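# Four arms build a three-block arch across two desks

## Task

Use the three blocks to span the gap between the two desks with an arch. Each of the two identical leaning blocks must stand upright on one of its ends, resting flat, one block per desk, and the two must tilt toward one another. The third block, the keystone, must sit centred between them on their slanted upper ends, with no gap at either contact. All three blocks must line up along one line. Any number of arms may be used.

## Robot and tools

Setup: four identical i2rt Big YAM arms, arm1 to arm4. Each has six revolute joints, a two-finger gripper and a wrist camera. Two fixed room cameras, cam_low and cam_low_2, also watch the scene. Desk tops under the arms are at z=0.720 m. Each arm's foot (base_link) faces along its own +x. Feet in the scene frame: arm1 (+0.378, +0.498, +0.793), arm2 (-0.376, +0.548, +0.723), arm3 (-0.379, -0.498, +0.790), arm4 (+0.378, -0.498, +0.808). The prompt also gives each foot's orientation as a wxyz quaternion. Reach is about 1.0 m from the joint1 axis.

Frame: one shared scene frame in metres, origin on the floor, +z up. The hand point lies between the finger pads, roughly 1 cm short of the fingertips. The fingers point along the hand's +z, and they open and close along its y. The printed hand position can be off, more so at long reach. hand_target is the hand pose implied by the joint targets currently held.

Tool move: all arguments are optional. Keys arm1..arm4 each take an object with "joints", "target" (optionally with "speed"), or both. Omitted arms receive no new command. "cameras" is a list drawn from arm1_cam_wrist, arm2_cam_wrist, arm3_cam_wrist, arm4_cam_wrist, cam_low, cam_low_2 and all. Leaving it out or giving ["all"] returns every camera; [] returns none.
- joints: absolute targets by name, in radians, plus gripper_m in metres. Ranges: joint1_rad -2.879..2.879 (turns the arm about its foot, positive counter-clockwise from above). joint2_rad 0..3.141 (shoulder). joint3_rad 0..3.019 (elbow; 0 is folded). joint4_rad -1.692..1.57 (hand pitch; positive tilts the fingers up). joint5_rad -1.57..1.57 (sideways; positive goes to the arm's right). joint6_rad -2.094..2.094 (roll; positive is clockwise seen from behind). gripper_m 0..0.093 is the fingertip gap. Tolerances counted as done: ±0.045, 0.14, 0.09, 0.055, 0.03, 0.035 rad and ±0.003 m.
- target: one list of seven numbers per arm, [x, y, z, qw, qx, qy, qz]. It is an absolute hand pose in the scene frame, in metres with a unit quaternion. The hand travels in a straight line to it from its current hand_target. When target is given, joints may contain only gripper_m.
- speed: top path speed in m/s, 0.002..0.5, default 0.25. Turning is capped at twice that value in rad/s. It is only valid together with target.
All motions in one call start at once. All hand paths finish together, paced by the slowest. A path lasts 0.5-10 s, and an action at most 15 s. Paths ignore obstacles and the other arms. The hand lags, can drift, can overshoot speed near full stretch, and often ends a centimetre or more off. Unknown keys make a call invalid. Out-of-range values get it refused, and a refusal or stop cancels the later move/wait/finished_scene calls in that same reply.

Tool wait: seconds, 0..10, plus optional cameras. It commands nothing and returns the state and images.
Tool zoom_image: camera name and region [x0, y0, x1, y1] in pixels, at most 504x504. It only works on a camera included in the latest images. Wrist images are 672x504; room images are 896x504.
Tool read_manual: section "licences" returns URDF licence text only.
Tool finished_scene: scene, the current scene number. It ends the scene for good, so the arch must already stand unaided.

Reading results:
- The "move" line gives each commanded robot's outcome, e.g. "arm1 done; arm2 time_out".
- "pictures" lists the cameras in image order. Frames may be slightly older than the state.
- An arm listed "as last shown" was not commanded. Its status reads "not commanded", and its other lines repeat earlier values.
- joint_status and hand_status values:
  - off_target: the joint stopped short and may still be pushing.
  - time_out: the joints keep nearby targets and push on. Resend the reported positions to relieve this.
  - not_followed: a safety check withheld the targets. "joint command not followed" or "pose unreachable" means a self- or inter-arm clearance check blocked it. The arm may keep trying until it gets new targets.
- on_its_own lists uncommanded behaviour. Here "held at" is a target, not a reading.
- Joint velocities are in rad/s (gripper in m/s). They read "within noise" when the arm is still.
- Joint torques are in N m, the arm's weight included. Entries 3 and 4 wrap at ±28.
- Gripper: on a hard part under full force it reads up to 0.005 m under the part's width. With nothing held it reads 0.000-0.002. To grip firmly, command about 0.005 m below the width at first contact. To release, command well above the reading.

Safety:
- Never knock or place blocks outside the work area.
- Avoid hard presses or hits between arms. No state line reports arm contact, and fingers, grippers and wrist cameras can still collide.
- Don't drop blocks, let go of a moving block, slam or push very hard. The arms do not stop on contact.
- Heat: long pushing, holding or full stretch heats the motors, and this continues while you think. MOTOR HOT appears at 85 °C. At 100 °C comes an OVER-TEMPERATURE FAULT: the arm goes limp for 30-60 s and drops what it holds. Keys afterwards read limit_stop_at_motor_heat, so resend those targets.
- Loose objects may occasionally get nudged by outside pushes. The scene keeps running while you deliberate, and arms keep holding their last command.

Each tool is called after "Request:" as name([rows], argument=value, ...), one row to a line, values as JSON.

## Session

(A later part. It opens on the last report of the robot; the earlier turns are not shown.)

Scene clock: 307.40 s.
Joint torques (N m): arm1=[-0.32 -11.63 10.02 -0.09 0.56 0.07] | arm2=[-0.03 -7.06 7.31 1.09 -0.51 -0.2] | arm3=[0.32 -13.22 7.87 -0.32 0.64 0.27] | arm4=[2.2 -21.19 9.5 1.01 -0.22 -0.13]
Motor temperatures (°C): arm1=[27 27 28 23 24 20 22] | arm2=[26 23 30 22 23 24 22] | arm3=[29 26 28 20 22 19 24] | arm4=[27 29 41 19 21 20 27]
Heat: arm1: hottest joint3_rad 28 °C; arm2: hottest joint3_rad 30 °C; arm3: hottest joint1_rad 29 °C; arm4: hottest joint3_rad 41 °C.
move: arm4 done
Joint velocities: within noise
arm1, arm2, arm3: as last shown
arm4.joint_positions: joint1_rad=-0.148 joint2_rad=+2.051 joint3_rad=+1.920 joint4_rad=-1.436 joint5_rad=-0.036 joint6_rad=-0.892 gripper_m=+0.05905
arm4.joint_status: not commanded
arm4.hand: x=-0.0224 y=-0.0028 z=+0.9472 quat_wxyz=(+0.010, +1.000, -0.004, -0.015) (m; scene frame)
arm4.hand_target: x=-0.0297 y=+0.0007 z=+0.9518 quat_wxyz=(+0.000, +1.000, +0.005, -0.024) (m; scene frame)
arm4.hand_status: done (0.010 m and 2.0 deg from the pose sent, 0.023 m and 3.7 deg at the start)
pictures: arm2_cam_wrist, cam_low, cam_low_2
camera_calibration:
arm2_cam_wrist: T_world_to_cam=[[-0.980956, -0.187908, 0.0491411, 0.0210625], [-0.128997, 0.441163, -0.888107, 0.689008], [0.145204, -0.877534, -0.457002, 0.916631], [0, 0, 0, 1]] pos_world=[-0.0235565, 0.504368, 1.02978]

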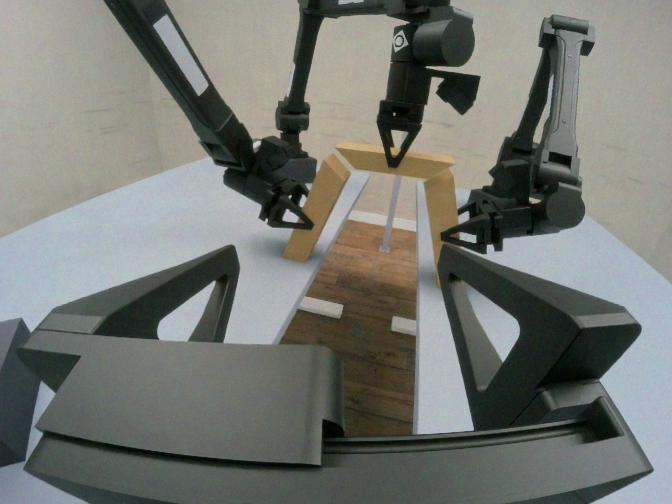

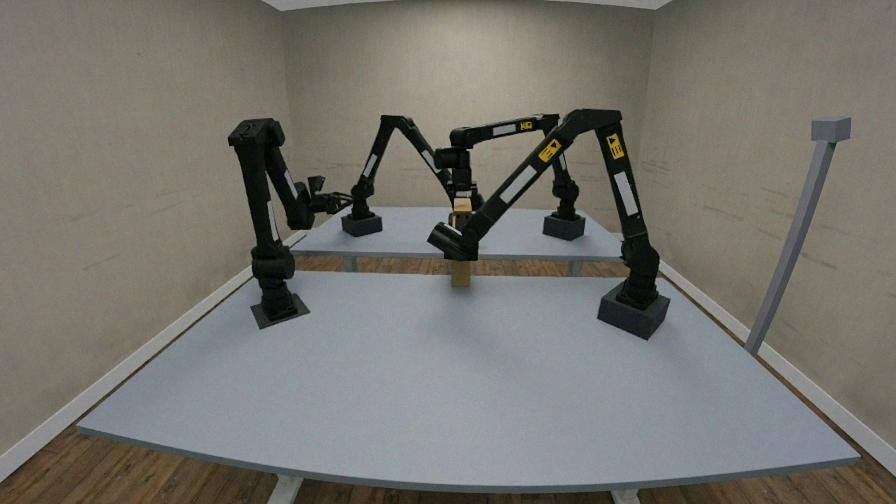

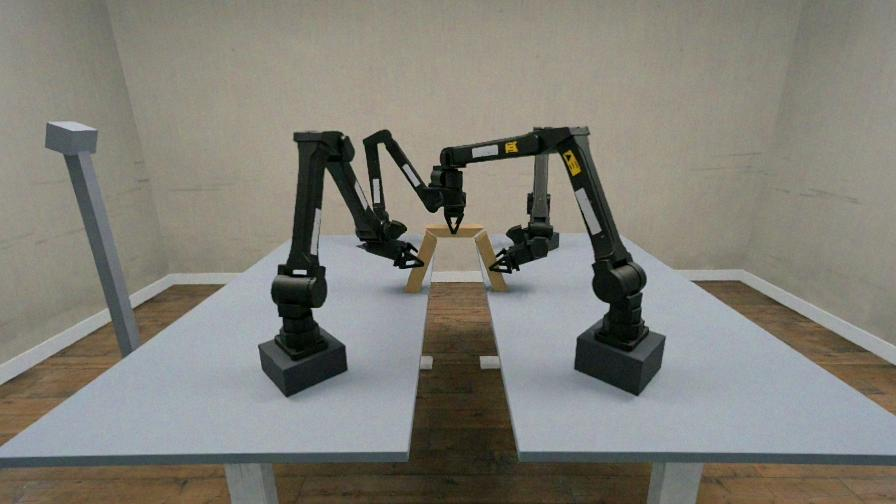

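Request:
move(arm4={"target":[-0.031,0.002,0.934,0,1,0.005,-0.025],"speed":0.05}, cameras=[])

Request:
move(arm4={"target":[-0.031,0.002,0.924,0,1,0.005,-0.025],"speed":0.03}, cameras=["cam_low","cam_low_2","arm2_cam_wrist"])

Request:
zoom_image(camera="cam_low_2", region=[416, 220, 496, 260])

Request:
zoom_image(camera="arm2_cam_wrist", region=[310, 130, 470, 210])

Request:
zoom_image(camera="cam_low", region=[430, 180, 500, 300])

Scene clock: 310.43 s.
Joint torques (N m): arm1=[-0.09 -11.75 10.03 -0.05 0.56 0.07] | arm2=[-0.21 -7.06 7.36 1.11 -0.53 -0.18] | arm3=[0.38 -13.33 7.88 -0.27 0.62 0.27] | arm4=[2.2 -21.19 9.5 0.99 -0.21 -0.14]
Motor temperatures (°C): arm1=[27 27 28 23 24 20 22] | arm2=[26 23 30 22 23 24 22] | arm3=[29 26 28 20 22 19 24] | arm4=[27 29 40 19 21 20 27]
Heat: arm1: hottest joint3_rad 28 °C; arm2: hottest joint3_rad 30 °C; arm3: hottest joint1_rad 29 °C; arm4: hottest joint3_rad 40 °C.
move: arm4 done
Joint velocities: within noise
arm1, arm2, arm3: as last shown
arm4.joint_positions: joint1_rad=-0.148 joint2_rad=+2.061 joint3_rad=+1.891 joint4_rad=-1.395 joint5_rad=-0.036 joint6_rad=-0.892 gripper_m=+0.05905
arm4.joint_status: not commanded
arm4.hand: x=-0.0234 y=-0.0015 z=+0.9302 quat_wxyz=(+0.009, +1.000, -0.004, -0.016) (m; scene frame)
arm4.hand_target: x=-0.0310 y=+0.0020 z=+0.9342 quat_wxyz=(+0.000, +1.000, +0.005, -0.025) (m; scene frame)
arm4.hand_status: done (0.009 m and 1.8 deg from the pose sent, 0.016 m and 2.0 deg at the start)
pictures: none
No camera images: "cameras" was empty.

Scene clock: 311.43 s.
Joint torques (N m): arm1=[-0.09 -11.69 10.02 -0.08 0.56 0.07] | arm2=[-0.56 -6.65 7.38 1.16 -0.52 -0.19] | arm3=[0.21 -13.33 7.92 -0.29 0.58 0.25] | arm4=[2.37 -20.78 9.31 1.03 -0.23 -0.14]
Motor temperatures (°C): arm1=[27 27 28 23 24 20 22] | arm2=[26 23 30 22 23 24 22] | arm3=[29 26 28 20 22 19 24] | arm4=[27 29 40 19 21 20 27]
Heat: arm1: hottest joint3_rad 28 °C; arm2: hottest joint3_rad 30 °C; arm3: hottest joint1_rad 29 °C; arm4: hottest joint3_rad 40 °C.
move: arm4 done
Joint velocities: within noise
arm1, arm2, arm3: as last shown
arm3.hand: x=-0.1199 y=+0.0129 z=+0.8388 quat_wxyz=(-0.584, -0.031, -0.810, -0.029) (m; scene frame)
arm3.hand_target: x=-0.1152 y=+0.0156 z=+0.8298 quat_wxyz=(-0.583, -0.031, -0.812, -0.020) (m; scene frame)
arm4.joint_positions: joint1_rad=-0.148 joint2_rad=+2.061 joint3_rad=+1.875 joint4_rad=-1.374 joint5_rad=-0.036 joint6_rad=-0.892 gripper_m=+0.05905
arm4.joint_status: not commanded
arm4.hand: x=-0.0234 y=-0.0014 z=+0.9238 quat_wxyz=(+0.007, +1.000, -0.004, -0.017) (m; scene frame)
arm4.hand_target: x=-0.0307 y=+0.0017 z=+0.9241 quat_wxyz=(+0.000, +1.000, +0.005, -0.024) (m; scene frame)
arm4.hand_status: done (0.008 m and 1.6 deg from the pose sent, 0.010 m and 1.8 deg at the start)
pictures: arm2_cam_wrist, cam_low, cam_low_2
camera_calibration:
arm2_cam_wrist: T_world_to_cam=[[-0.980956, -0.187908, 0.0491411, 0.0210625], [-0.128997, 0.441163, -0.888107, 0.689008], [0.145204, -0.877534, -0.457002, 0.916631], [0, 0, 0, 1]] pos_world=[-0.0235565, 0.504368, 1.02978]

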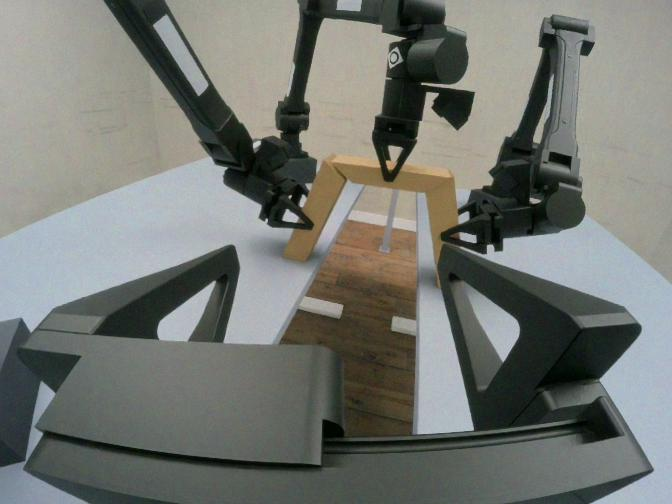

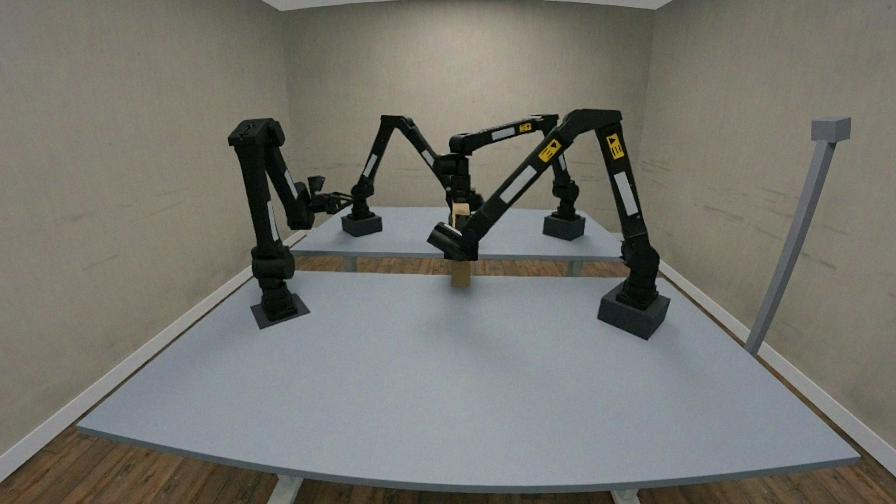

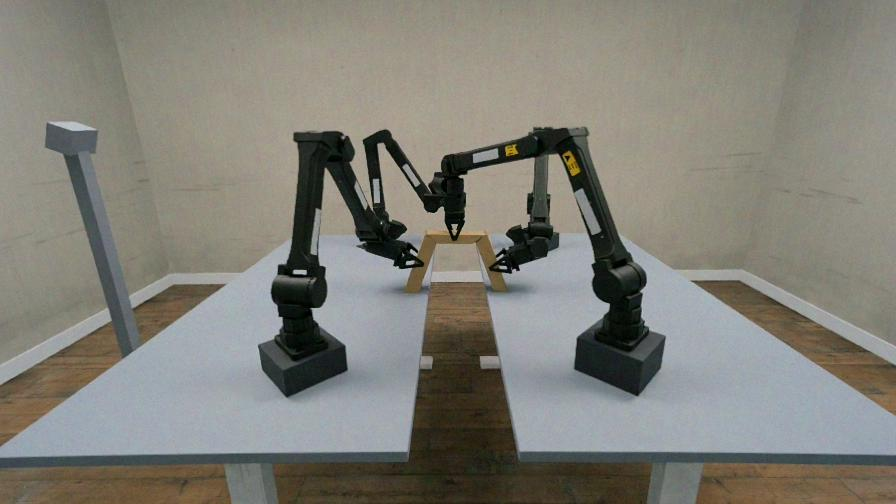

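Scaled by 6.300 from the camera's 896x504 image, which has a finer 1280x720 frame.

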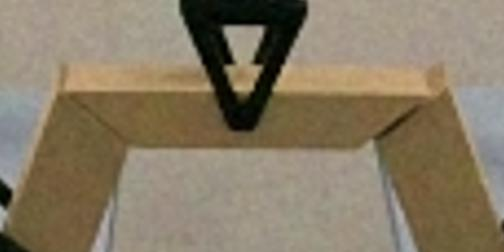

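Scaled by 3.150 from the camera's 672x504 image, which has a finer 960x720 frame.

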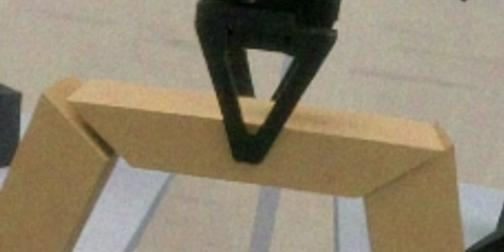

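Scaled by 4.200 from the camera's 896x504 image, which has a finer 1280x720 frame.

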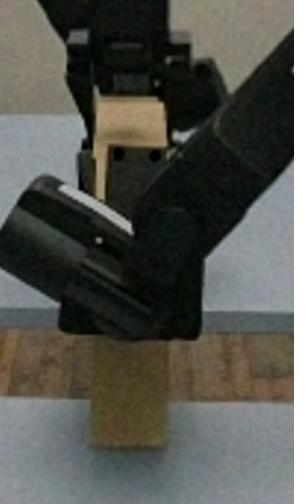

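Request:
move(arm4={"target":[-0.028,0.002,0.917,0,1,0.005,-0.025],"speed":0.02}, cameras=["cam_low_2","arm2_cam_wrist"])

Request:
zoom_image(camera="cam_low_2", region=[416, 220, 496, 260])

Request:
zoom_image(camera="arm2_cam_wrist", region=[310, 130, 470, 210])

Scene clock: 317.33 s.
Joint torques (N m): arm1=[-0.15 -11.81 10.06 -0.08 0.56 0.07] | arm2=[-0.32 -6.89 7.36 1.13 -0.5 -0.19] | arm3=[0.21 -13.16 7.82 -0.31 0.59 0.24] | arm4=[1.85 -20.95 8.32 1.33 -0.24 -0.17]
Motor temperatures (°C): arm1=[27 26 28 23 24 20 22] | arm2=[26 23 30 22 23 24 22] | arm3=[29 26 28 20 22 19 24] | arm4=[27 30 39 19 21 20 27]
Heat: arm1: hottest joint3_rad 28 °C; arm2: hottest joint3_rad 30 °C; arm3: hottest joint1_rad 29 °C; arm4: hottest joint3_rad 39 °C.
move: arm4 done
Joint velocities: within noise
arm1, arm2: as last shown
arm3.joint_positions: joint1_rad=+0.634 joint2_rad=+1.964 joint3_rad=+1.111 joint4_rad=-0.183 joint5_rad=+1.197 joint6_rad=+1.087 gripper_m=+0.06113
arm3.joint_status: not commanded
arm3.hand: x=-0.1198 y=+0.0134 z=+0.8389 quat_wxyz=(-0.585, -0.029, -0.810, -0.028) (m; scene frame)
arm3.hand_target: x=-0.1152 y=+0.0157 z=+0.8300 quat_wxyz=(-0.583, -0.029, -0.812, -0.019) (m; scene frame)
arm3.hand_status: not commanded
arm4.joint_positions: joint1_rad=-0.148 joint2_rad=+2.061 joint3_rad=+1.868 joint4_rad=-1.358 joint5_rad=-0.036 joint6_rad=-0.893 gripper_m=+0.05905
arm4.joint_status: not commanded
arm4.hand: x=-0.0244 y=-0.0002 z=+0.9212 quat_wxyz=(+0.004, +1.000, -0.003, -0.020) (m; scene frame)
arm4.hand_target: x=-0.0281 y=+0.0022 z=+0.9170 quat_wxyz=(+0.000, +1.000, +0.005, -0.025) (m; scene frame)
arm4.hand_status: done (0.006 m and 1.2 deg from the pose sent, 0.009 m and 1.6 deg at the start)
pictures: arm2_cam_wrist, cam_low_2
camera_calibration:
arm2_cam_wrist: T_world_to_cam=[[-0.980956, -0.187908, 0.0491411, 0.0210625], [-0.128997, 0.441163, -0.888107, 0.689008], [0.145204, -0.877534, -0.457002, 0.916631], [0, 0, 0, 1]] pos_world=[-0.0235565, 0.504368, 1.02978]

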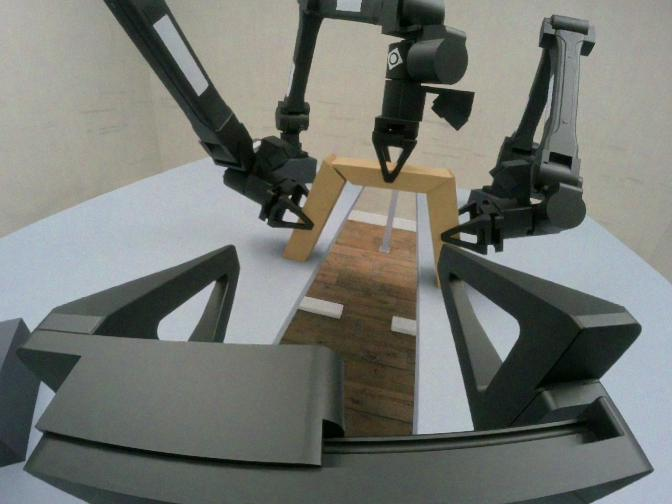

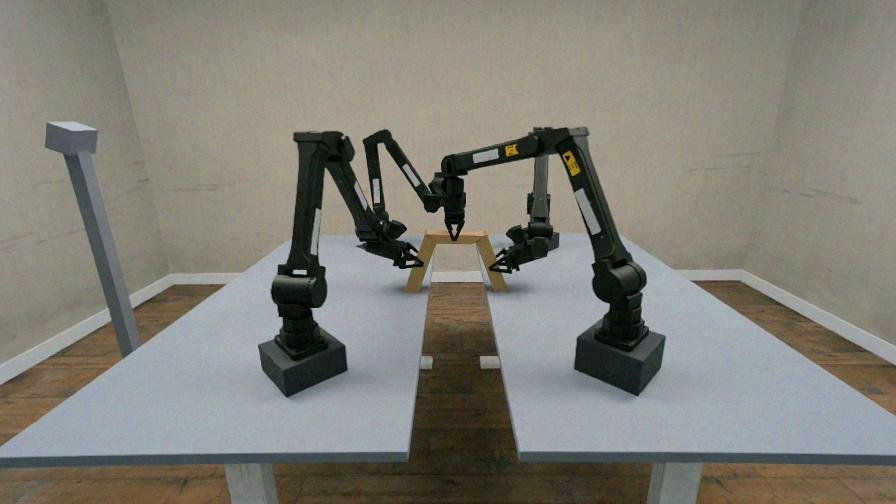

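Scaled by 6.300 from the camera's 896x504 image, which has a finer 1280x720 frame.

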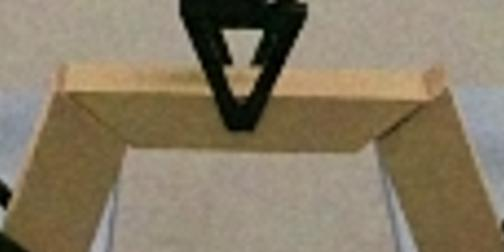

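Scaled by 3.150 from the camera's 672x504 image, which has a finer 960x720 frame.

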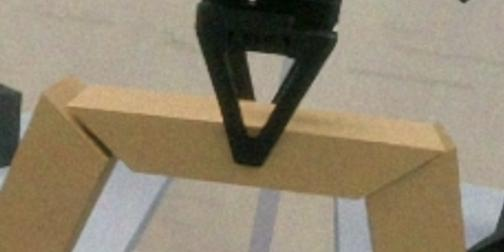

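Request:
move(arm1={"target":[0.1205,-0.0145,0.834,-0.0126,-0.8114,0.0444,0.5842],"joints":{"gripper_m":0.064},"speed":0.03}, cameras=["cam_low_2","arm2_cam_wrist","arm1_cam_wrist"])

Request:
zoom_image(camera="cam_low_2", region=[416, 220, 496, 260])

Request:
zoom_image(camera="arm2_cam_wrist", region=[270, 130, 470, 290])

Scene clock: 320.90 s.
Joint torques (N m): arm1=[-0.09 -13.27 9.88 -0.13 0.62 0.02] | arm2=[-0.44 -7.12 7.31 1.18 -0.52 -0.17] | arm3=[0.03 -13.33 7.73 -0.27 0.59 0.22] | arm4=[2.08 -20.95 8.31 1.29 -0.23 -0.17]
Motor temperatures (°C): arm1=[27 26 28 23 24 20 22] | arm2=[26 23 30 22 23 24 22] | arm3=[29 26 28 20 22 19 24] | arm4=[27 31 38 19 21 20 27]
Heat: arm1: hottest joint3_rad 28 °C; arm2: hottest joint3_rad 30 °C; arm3: hottest joint1_rad 29 °C; arm4: hottest joint3_rad 38 °C.
move: arm1 off_target
Joint velocities: within noise
arm1.joint_positions: joint1_rad=+0.620 joint2_rad=+1.999 joint3_rad=+1.133 joint4_rad=-0.301 joint5_rad=+1.219 joint6_rad=+1.203 gripper_m=+0.06392
arm1.joint_status: all done
arm1.hand: x=+0.1239 y=-0.0062 z=+0.8267 quat_wxyz=(-0.009, -0.812, +0.038, +0.582) (m; scene frame)
arm1.hand_target: x=+0.1206 y=-0.0143 z=+0.8341 quat_wxyz=(-0.015, -0.811, +0.046, +0.584) (m; scene frame)
arm1.hand_status: off_target (0.012 m and 0.9 deg from the pose sent, 0.009 m and 0.6 deg at the start)
arm2, arm3, arm4: as last shown
arm3.hand: x=-0.1198 y=+0.0134 z=+0.8387 quat_wxyz=(-0.585, -0.028, -0.810, -0.028) (m; scene frame)
arm3.hand_target: x=-0.1152 y=+0.0156 z=+0.8298 quat_wxyz=(-0.583, -0.028, -0.812, -0.019) (m; scene frame)
arm4.joint_positions: joint1_rad=-0.148 joint2_rad=+2.061 joint3_rad=+1.868 joint4_rad=-1.358 joint5_rad=-0.036 joint6_rad=-0.895 gripper_m=+0.05905
arm4.hand_target: x=-0.0281 y=+0.0022 z=+0.9171 quat_wxyz=(+0.000, +1.000, +0.006, -0.025) (m; scene frame)
pictures: arm1_cam_wrist, arm2_cam_wrist, cam_low_2
camera_calibration:
arm1_cam_wrist: T_world_to_cam=[[0.0446097, 0.994652, -0.0931526, 0.0803401], [0.834343, -0.0883782, -0.544114, 0.345685], [-0.549437, -0.0534485, -0.833824, 0.878888], [0, 0, 0, 1]] pos_world=[0.19089, -0.00238418, 0.928413]
arm2_cam_wrist: T_world_to_cam=[[-0.980956, -0.187908, 0.0491411, 0.0210625], [-0.128997, 0.441163, -0.888107, 0.689008], [0.145204, -0.877534, -0.457002, 0.916631], [0, 0, 0, 1]] pos_world=[-0.0235565, 0.504368, 1.02978]

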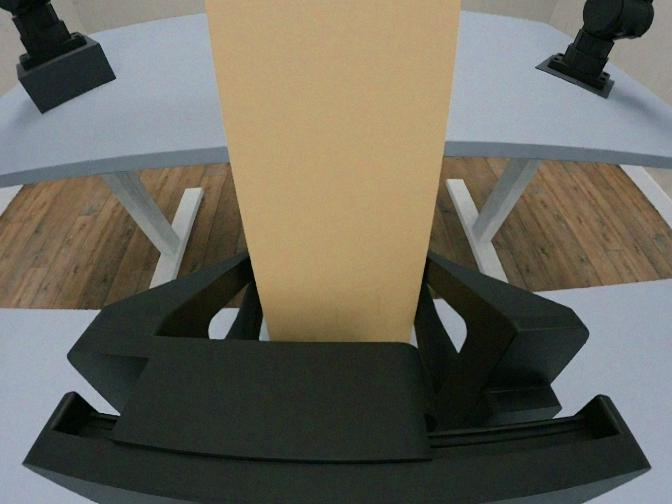

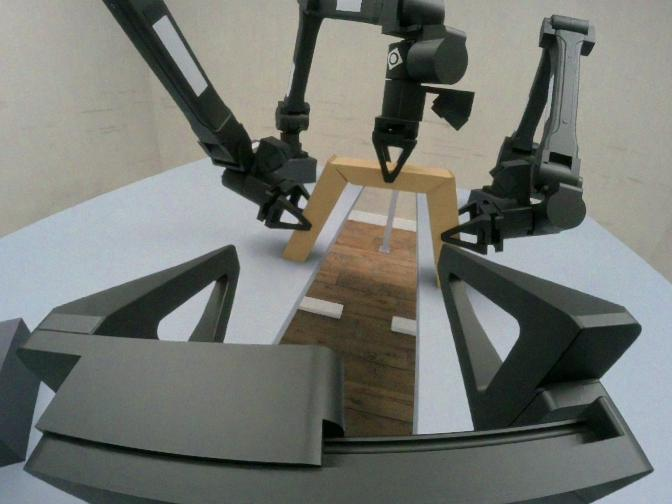

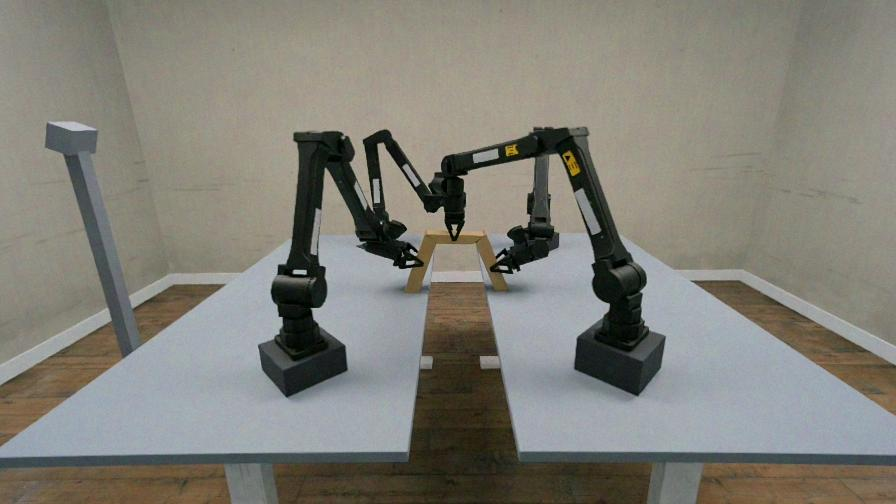

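Scaled by 6.300 from the camera's 896x504 image, which has a finer 1280x720 frame.

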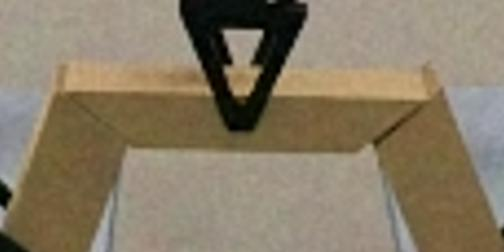

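Scaled by 2.520 from the camera's 672x504 image, which has a finer 960x720 frame.

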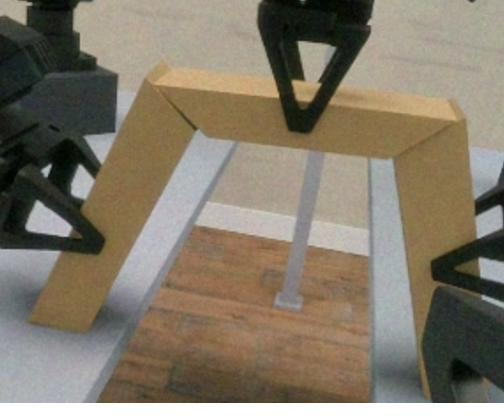

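Request:
move(arm4={"target":[-0.0235,0.000,0.925,0,1,0.005,-0.025],"speed":0.03,"joints":{"gripper_m":0.064}}, cameras=["cam_low_2","arm2_cam_wrist"])

Request:
zoom_image(camera="cam_low_2", region=[416, 220, 496, 260])

Request:
zoom_image(camera="arm2_cam_wrist", region=[310, 130, 470, 210])

Scene clock: 322.67 s.
Joint torques (N m): arm1=[-0.15 -13.33 9.91 -0.08 0.61 0.01] | arm2=[-0.32 -7.12 7.35 1.07 -0.51 -0.19] | arm3=[-0.21 -13.27 7.75 -0.39 0.55 0.25] | arm4=[1.67 -22.01 8.68 0.66 -0.22 -0.14]
Motor temperatures (°C): arm1=[27 26 28 23 24 20 22] | arm2=[26 23 30 22 23 24 22] | arm3=[29 26 28 20 22 19 24] | arm4=[27 31 38 19 21 20 27]
Heat: arm1: hottest joint3_rad 28 °C; arm2: hottest joint3_rad 30 °C; arm3: hottest joint1_rad 29 °C; arm4: hottest joint3_rad 38 °C.
move: arm4 done
Joint velocities: within noise
arm1.joint_positions: joint1_rad=+0.620 joint2_rad=+1.999 joint3_rad=+1.133 joint4_rad=-0.304 joint5_rad=+1.219 joint6_rad=+1.204 gripper_m=+0.06393
arm1.joint_status: not commanded
arm1.hand: x=+0.1240 y=-0.0059 z=+0.8265 quat_wxyz=(-0.008, -0.812, +0.038, +0.582) (m; scene frame)
arm1.hand_target: x=+0.1206 y=-0.0141 z=+0.8341 quat_wxyz=(-0.014, -0.811, +0.047, +0.584) (m; scene frame)
arm1.hand_status: not commanded
arm2: as last shown
arm3.joint_positions: joint1_rad=+0.634 joint2_rad=+1.964 joint3_rad=+1.111 joint4_rad=-0.185 joint5_rad=+1.199 joint6_rad=+1.089 gripper_m=+0.06113
arm3.joint_status: not commanded
arm3.hand: x=-0.1198 y=+0.0131 z=+0.8388 quat_wxyz=(-0.585, -0.029, -0.810, -0.027) (m; scene frame)
arm3.hand_target: x=-0.1152 y=+0.0156 z=+0.8298 quat_wxyz=(-0.583, -0.029, -0.812, -0.019) (m; scene frame)
arm3.hand_status: not commanded
arm4.joint_positions: joint1_rad=-0.148 joint2_rad=+2.061 joint3_rad=+1.856 joint4_rad=-1.357 joint5_rad=-0.038 joint6_rad=-0.902 gripper_m=+0.06390
arm4.joint_status: all done
arm4.hand: x=-0.0225 y=-0.0030 z=+0.9168 quat_wxyz=(+0.008, +1.000, +0.001, -0.018) (m; scene frame)
arm4.hand_target: x=-0.0235 y=-0.0003 z=+0.9250 quat_wxyz=(+0.001, +1.000, +0.006, -0.025) (m; scene frame)
arm4.hand_status: done (0.009 m and 1.4 deg from the pose sent, 0.004 m and 1.1 deg at the start)
pictures: arm2_cam_wrist, cam_low_2
camera_calibration:
arm2_cam_wrist: T_world_to_cam=[[-0.980956, -0.187908, 0.0491411, 0.0210625], [-0.128997, 0.441163, -0.888107, 0.689008], [0.145204, -0.877534, -0.457002, 0.916631], [0, 0, 0, 1]] pos_world=[-0.0235565, 0.504368, 1.02978]

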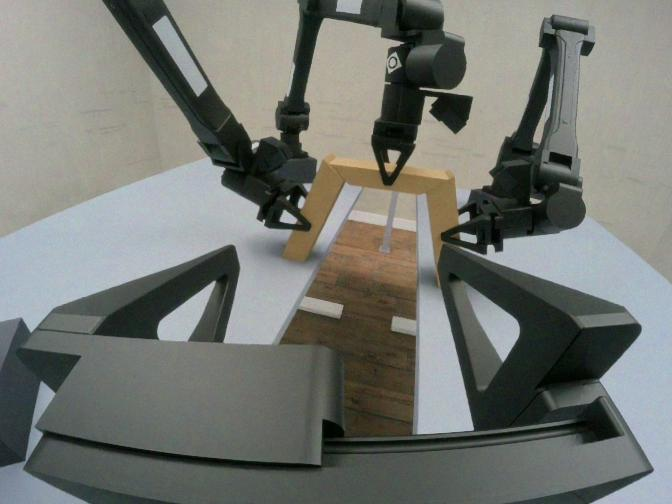

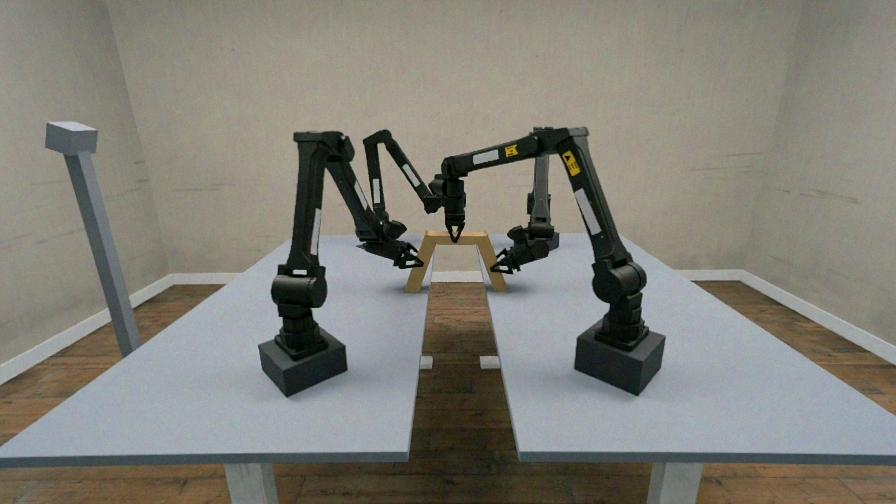

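Scaled by 6.300 from the camera's 896x504 image, which has a finer 1280x720 frame.

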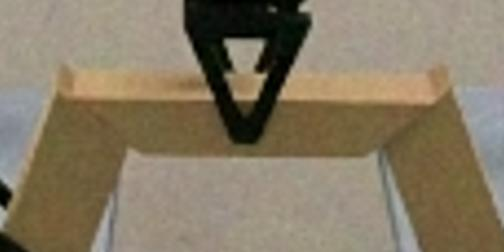

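Scaled by 3.150 from the camera's 672x504 image, which has a finer 960x720 frame.

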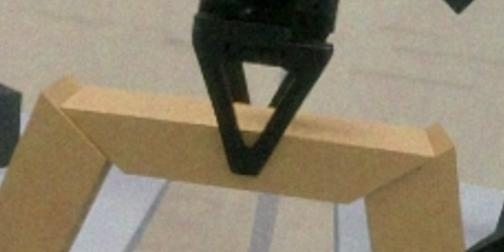

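Request:
move(arm3={"target":[-0.1165,0.0145,0.843,-0.585,-0.029,-0.810,-0.025],"speed":0.03,"joints":{"gripper_m":0.065}}, cameras=["cam_low_2","arm2_cam_wrist","arm3_cam_wrist"])

Request:
zoom_image(camera="cam_low_2", region=[416, 220, 496, 260])

Request:
zoom_image(camera="arm2_cam_wrist", region=[310, 130, 470, 210])

Scene clock: 324.60 s.
Joint torques (N m): arm1=[-0.21 -13.33 9.88 -0.03 0.61 0.01] | arm2=[-0.5 -7.36 7.32 1.16 -0.52 -0.18] | arm3=[0.03 -15.85 6.64 0.08 0.56 0.1] | arm4=[1.67 -21.95 8.66 0.68 -0.22 -0.13]
Motor temperatures (°C): arm1=[27 27 28 23 24 20 22] | arm2=[26 23 30 22 23 24 22] | arm3=[29 26 27 20 22 19 24] | arm4=[27 32 38 19 21 20 27]
Heat: arm1: hottest joint3_rad 28 °C; arm2: hottest joint3_rad 30 °C; arm3: hottest joint1_rad 29 °C; arm4: hottest joint3_rad 38 °C.
move: arm3 done
Joint velocities: within noise
arm1, arm2, arm4: as last shown
arm3.joint_positions: joint1_rad=+0.634 joint2_rad=+1.964 joint3_rad=+1.111 joint4_rad=-0.186 joint5_rad=+1.199 joint6_rad=+1.094 gripper_m=+0.06493
arm3.joint_status: all done
arm3.hand: x=-0.1198 y=+0.0129 z=+0.8387 quat_wxyz=(-0.585, -0.030, -0.810, -0.028) (m; scene frame)
arm3.hand_target: x=-0.1165 y=+0.0146 z=+0.8431 quat_wxyz=(-0.585, -0.031, -0.810, -0.027) (m; scene frame)
arm3.hand_status: done (0.006 m and 0.4 deg from the pose sent, 0.006 m and 0.3 deg at the start)
pictures: arm2_cam_wrist, arm3_cam_wrist, cam_low_2
camera_calibration:
arm2_cam_wrist: T_world_to_cam=[[-0.980956, -0.187908, 0.0491411, 0.0210625], [-0.128997, 0.441163, -0.888107, 0.689008], [0.145204, -0.877534, -0.457002, 0.916631], [0, 0, 0, 1]] pos_world=[-0.0235565, 0.504368, 1.02978]
arm3_cam_wrist: T_world_to_cam=[[-0.0276936, -0.996118, -0.0835549, 0.0793294], [-0.812452, 0.0711268, -0.578673, 0.390254], [0.58237, 0.0518588, -0.811268, 0.872834], [0, 0, 0, 1]] pos_world=[-0.189053, 0.0059998, 0.940561]

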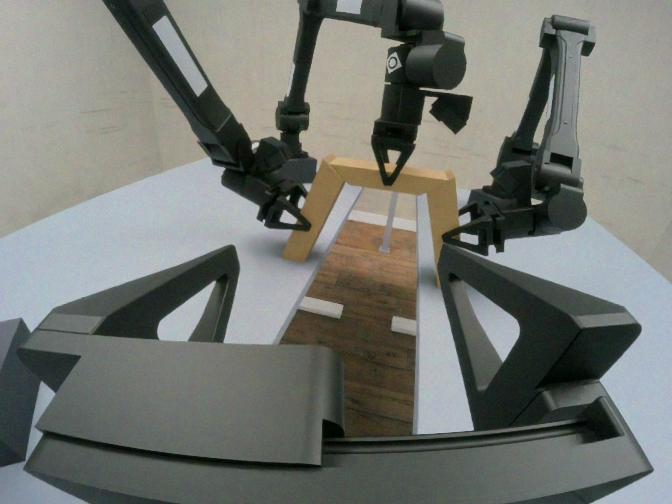

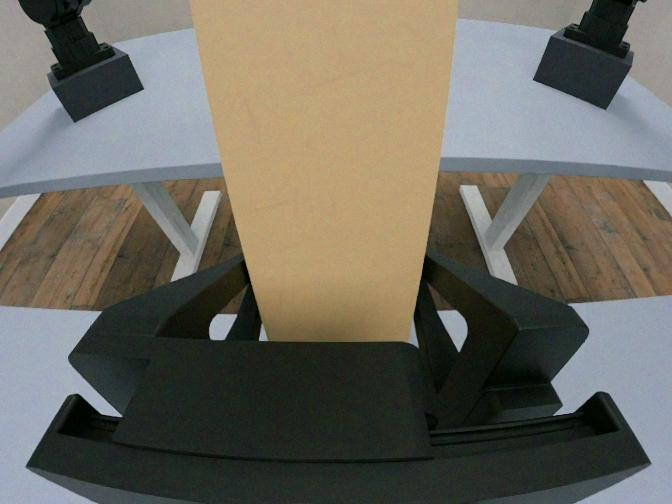

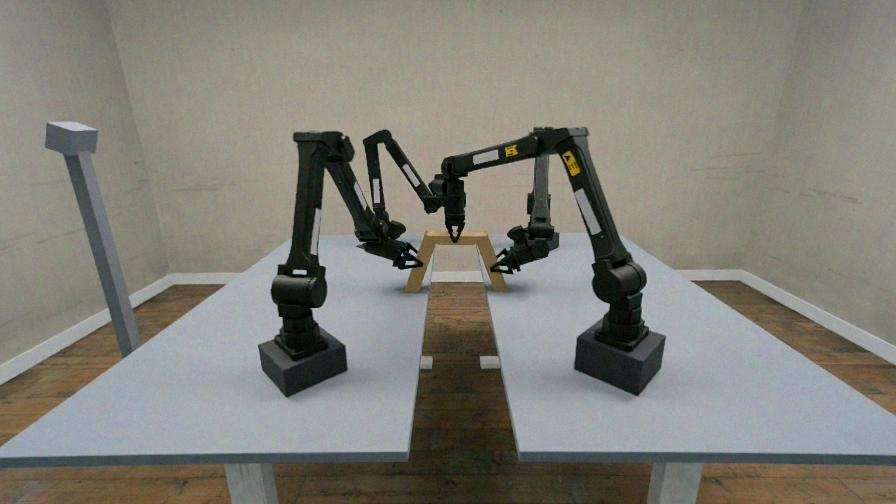

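Scaled by 6.300 from the camera's 896x504 image, which has a finer 1280x720 frame.

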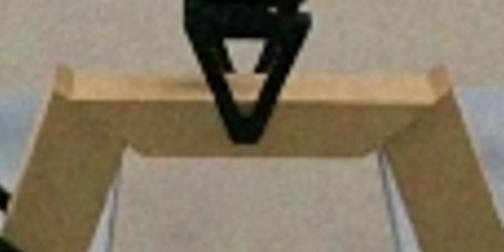

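Scaled by 3.150 from the camera's 672x504 image, which has a finer 960x720 frame.

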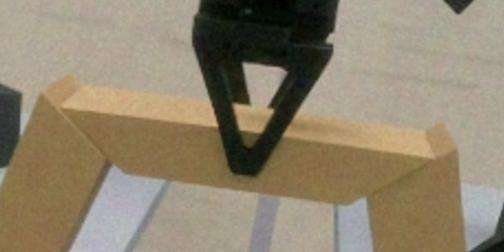

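Request:
move(arm4={"joints":{"gripper_m":0.09}}, cameras=[])

Request:
move(arm4={"target":[-0.0225,-0.001,1.06,0,1,0.005,-0.022],"speed":0.06}, cameras=["cam_low_2","arm2_cam_wrist"])

Request:
zoom_image(camera="cam_low_2", region=[416, 220, 496, 260])

Request:
zoom_image(camera="arm2_cam_wrist", region=[310, 130, 470, 210])

Scene clock: 326.87 s.
Joint torques (N m): arm1=[0.03 -13.39 9.89 -0.03 0.61 0.01] | arm2=[-0.32 -6.83 7.28 1.13 -0.52 -0.19] | arm3=[0.5 -15.91 6.75 0.01 0.55 0.12] | arm4=[1.67 -22.01 8.65 0.68 -0.21 -0.13]
Motor temperatures (°C): arm1=[27 27 28 23 24 20 22] | arm2=[26 23 30 22 23 24 22] | arm3=[29 26 27 20 22 19 24] | arm4=[27 32 38 19 21 20 27]
Heat: arm1: hottest joint3_rad 28 °C; arm2: hottest joint3_rad 30 °C; arm3: hottest joint1_rad 29 °C; arm4: hottest joint3_rad 38 °C.
move: arm4 done
Joint velocities: within noise
arm1, arm3: as last shown
arm2.joint_positions: joint1_rad=+0.898 joint2_rad=+1.497 joint3_rad=+0.496 joint4_rad=+1.561 joint5_rad=+1.395 joint6_rad=-0.620 gripper_m=+0.09396
arm2.joint_status: not commanded
arm2.hand: x=-0.0054 y=+0.4059 z=+0.9657 quat_wxyz=(-0.559, -0.399, -0.545, +0.481) (m; scene frame)
arm2.hand_target: x=+0.0003 y=+0.4097 z=+0.9706 quat_wxyz=(-0.565, -0.398, -0.543, +0.477) (m; scene frame)
arm2.hand_status: not commanded
arm4.joint_positions: joint1_rad=-0.148 joint2_rad=+2.061 joint3_rad=+1.856 joint4_rad=-1.357 joint5_rad=-0.038 joint6_rad=-0.902 gripper_m=+0.08979
arm4.joint_status: all done
arm4.hand: x=-0.0225 y=-0.0030 z=+0.9168 quat_wxyz=(+0.008, +1.000, +0.001, -0.018) (m; scene frame)
arm4.hand_target: x=-0.0234 y=-0.0003 z=+0.9250 quat_wxyz=(+0.001, +1.000, +0.006, -0.025) (m; scene frame)
arm4.hand_status: not commanded
pictures: none
No camera images: "cameras" was empty.

Scene clock: 329.83 s.
Joint torques (N m): arm1=[-0.03 -13.27 9.85 -0.02 0.61 0.02] | arm2=[-0.09 -6.95 7.35 1.14 -0.52 -0.18] | arm3=[0.56 -15.56 6.72 0.16 0.56 0.11] | arm4=[1.67 -21.95 12.55 -0.28 -0.02 -0.11]
Motor temperatures (°C): arm1=[27 27 29 23 24 20 22] | arm2=[26 23 30 22 23 24 22] | arm3=[29 26 27 20 22 19 24] | arm4=[27 32 38 19 21 20 26]
Heat: arm1: hottest joint3_rad 29 °C; arm2: hottest joint3_rad 30 °C; arm3: hottest joint1_rad 29 °C; arm4: hottest joint3_rad 38 °C.
move: arm4 off_target
Joint velocities: within noise
arm1, arm2, arm3: as last shown
arm4.joint_positions: joint1_rad=-0.148 joint2_rad=+2.044 joint3_rad=+2.136 joint4_rad=-1.683 joint5_rad=-0.036 joint6_rad=-0.899 gripper_m=+0.08987
arm4.joint_status: not commanded
arm4.hand: x=-0.0185 y=-0.0077 z=+1.0334 quat_wxyz=(+0.020, +1.000, -0.001, -0.007) (m; scene frame)
arm4.hand_target: x=-0.0218 y=-0.0019 z=+1.0596 quat_wxyz=(-0.001, +1.000, +0.003, -0.022) (m; scene frame)
arm4.hand_status: off_target (0.028 m and 2.9 deg from the pose sent, 0.143 m and 1.2 deg at the start; a joint's target at an end of its range on 13 of 89 steps)
pictures: arm2_cam_wrist, cam_low_2
camera_calibration:
arm2_cam_wrist: T_world_to_cam=[[-0.980956, -0.187908, 0.0491411, 0.0210625], [-0.128997, 0.441163, -0.888107, 0.689008], [0.145204, -0.877534, -0.457002, 0.916631], [0, 0, 0, 1]] pos_world=[-0.0235565, 0.504368, 1.02978]

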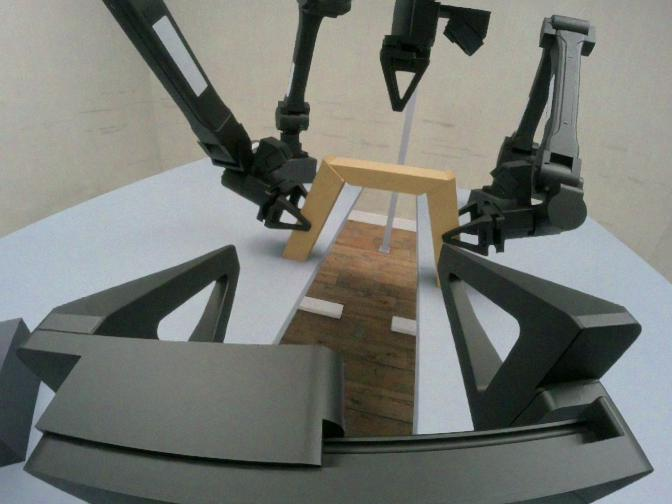

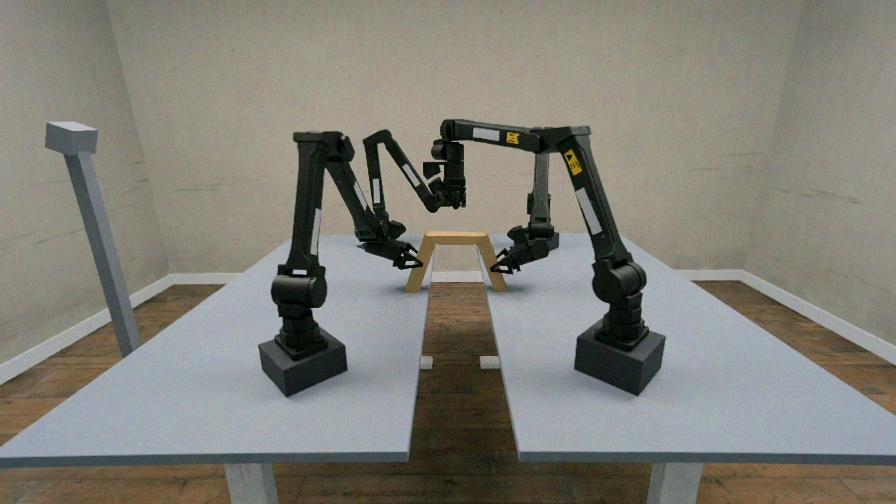

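Scaled by 6.300 from the camera's 896x504 image, which has a finer 1280x720 frame.

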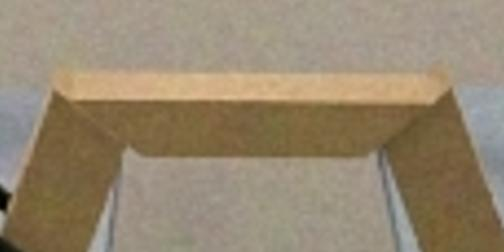

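Scaled by 3.150 from the camera's 672x504 image, which has a finer 960x720 frame.

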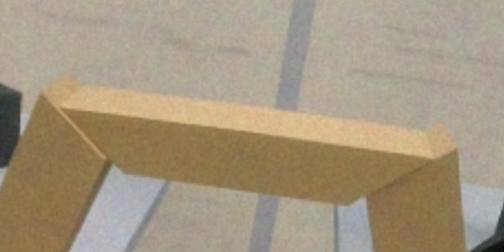

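Request:
move(arm1={"joints":{"gripper_m":0.091}}, arm3={"joints":{"gripper_m":0.091}}, cameras=["cam_low_2","arm2_cam_wrist","arm1_cam_wrist","arm3_cam_wrist"])

Request:
zoom_image(camera="cam_low_2", region=[416, 220, 496, 260])

Request:
zoom_image(camera="arm2_cam_wrist", region=[310, 130, 470, 210])

Scene clock: 331.70 s.
Joint torques (N m): arm1=[-0.15 -13.45 9.83 0.08 0.61 0.02] | arm2=[-0.15 -6.95 7.34 1.14 -0.52 -0.19] | arm3=[0.32 -15.79 6.71 0.09 0.57 0.09] | arm4=[1.73 -21.83 12.57 -0.24 -0.02 -0.11]
Motor temperatures (°C): arm1=[27 27 29 23 24 20 22] | arm2=[26 23 30 22 23 24 22] | arm3=[29 26 27 20 22 19 24] | arm4=[27 32 39 19 21 20 26]
Heat: arm1: hottest joint3_rad 29 °C; arm2: hottest joint3_rad 30 °C; arm3: hottest joint1_rad 29 °C; arm4: hottest joint3_rad 39 °C.
move: arm1 done; arm3 done
Joint velocities: within noise
arm1.joint_positions: joint1_rad=+0.620 joint2_rad=+1.999 joint3_rad=+1.133 joint4_rad=-0.307 joint5_rad=+1.219 joint6_rad=+1.204 gripper_m=+0.09088
arm1.joint_status: all done
arm1.hand: x=+0.1240 y=-0.0055 z=+0.8263 quat_wxyz=(-0.007, -0.812, +0.037, +0.582) (m; scene frame)
arm1.hand_target: x=+0.1206 y=-0.0142 z=+0.8341 quat_wxyz=(-0.015, -0.811, +0.047, +0.584) (m; scene frame)
arm1.hand_status: not commanded
arm2, arm4: as last shown
arm3.joint_positions: joint1_rad=+0.634 joint2_rad=+1.964 joint3_rad=+1.111 joint4_rad=-0.186 joint5_rad=+1.199 joint6_rad=+1.094 gripper_m=+0.09091
arm3.joint_status: all done
arm3.hand: x=-0.1198 y=+0.0129 z=+0.8387 quat_wxyz=(-0.585, -0.030, -0.810, -0.028) (m; scene frame)
arm3.hand_target: x=-0.1165 y=+0.0146 z=+0.8431 quat_wxyz=(-0.585, -0.031, -0.810, -0.027) (m; scene frame)
arm3.hand_status: not commanded
arm4.hand: x=-0.0186 y=-0.0076 z=+1.0335 quat_wxyz=(+0.020, +1.000, -0.001, -0.008) (m; scene frame)
arm4.hand_target: x=-0.0219 y=-0.0018 z=+1.0597 quat_wxyz=(-0.001, +1.000, +0.003, -0.022) (m; scene frame)
pictures: arm1_cam_wrist, arm2_cam_wrist, arm3_cam_wrist, cam_low_2
camera_calibration:
arm1_cam_wrist: T_world_to_cam=[[0.0451612, 0.995048, -0.0885408, 0.0756905], [0.834862, -0.0862664, -0.543657, 0.345035], [-0.548603, -0.0493671, -0.834624, 0.879315], [0, 0, 0, 1]] pos_world=[0.19092, -0.00214153, 0.92818]
arm2_cam_wrist: T_world_to_cam=[[-0.980956, -0.187908, 0.0491411, 0.0210625], [-0.128997, 0.441163, -0.888107, 0.689008], [0.145204, -0.877534, -0.457002, 0.916631], [0, 0, 0, 1]] pos_world=[-0.0235565, 0.504368, 1.02978]
arm3_cam_wrist: T_world_to_cam=[[-0.0276936, -0.996118, -0.0835549, 0.0793294], [-0.812452, 0.0711268, -0.578673, 0.390254], [0.58237, 0.0518588, -0.811268, 0.872834], [0, 0, 0, 1]] pos_world=[-0.189053, 0.0059998, 0.940561]

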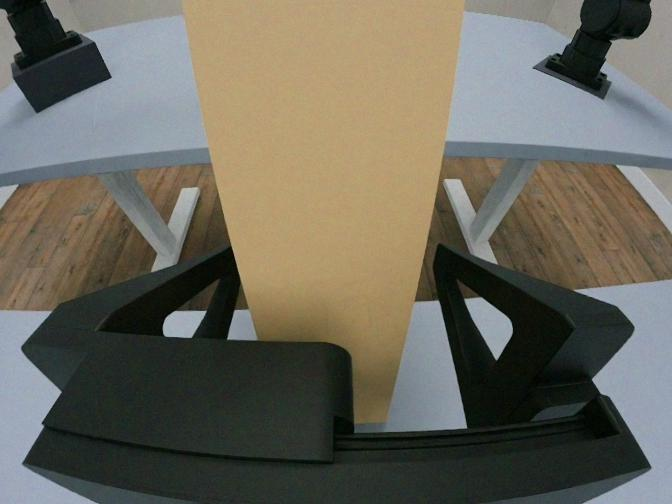

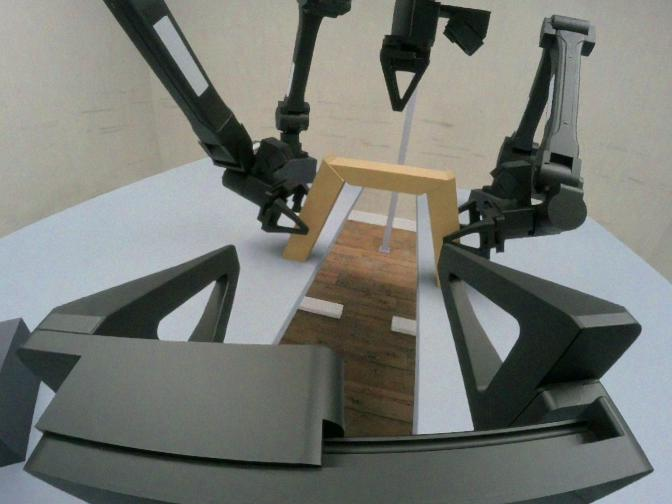

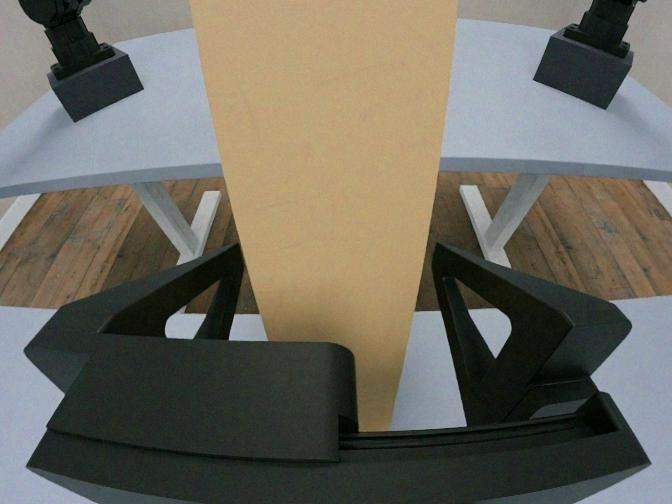

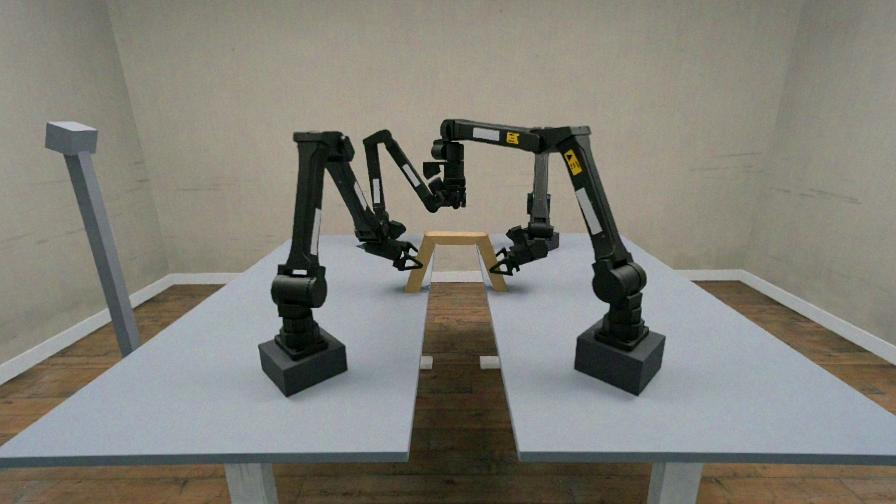

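Scaled by 6.300 from the camera's 896x504 image, which has a finer 1280x720 frame.

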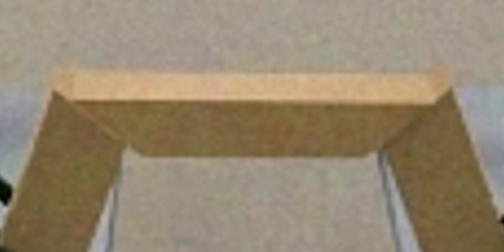

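Scaled by 3.150 from the camera's 672x504 image, which has a finer 960x720 frame.

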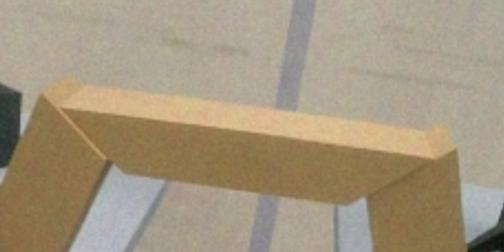

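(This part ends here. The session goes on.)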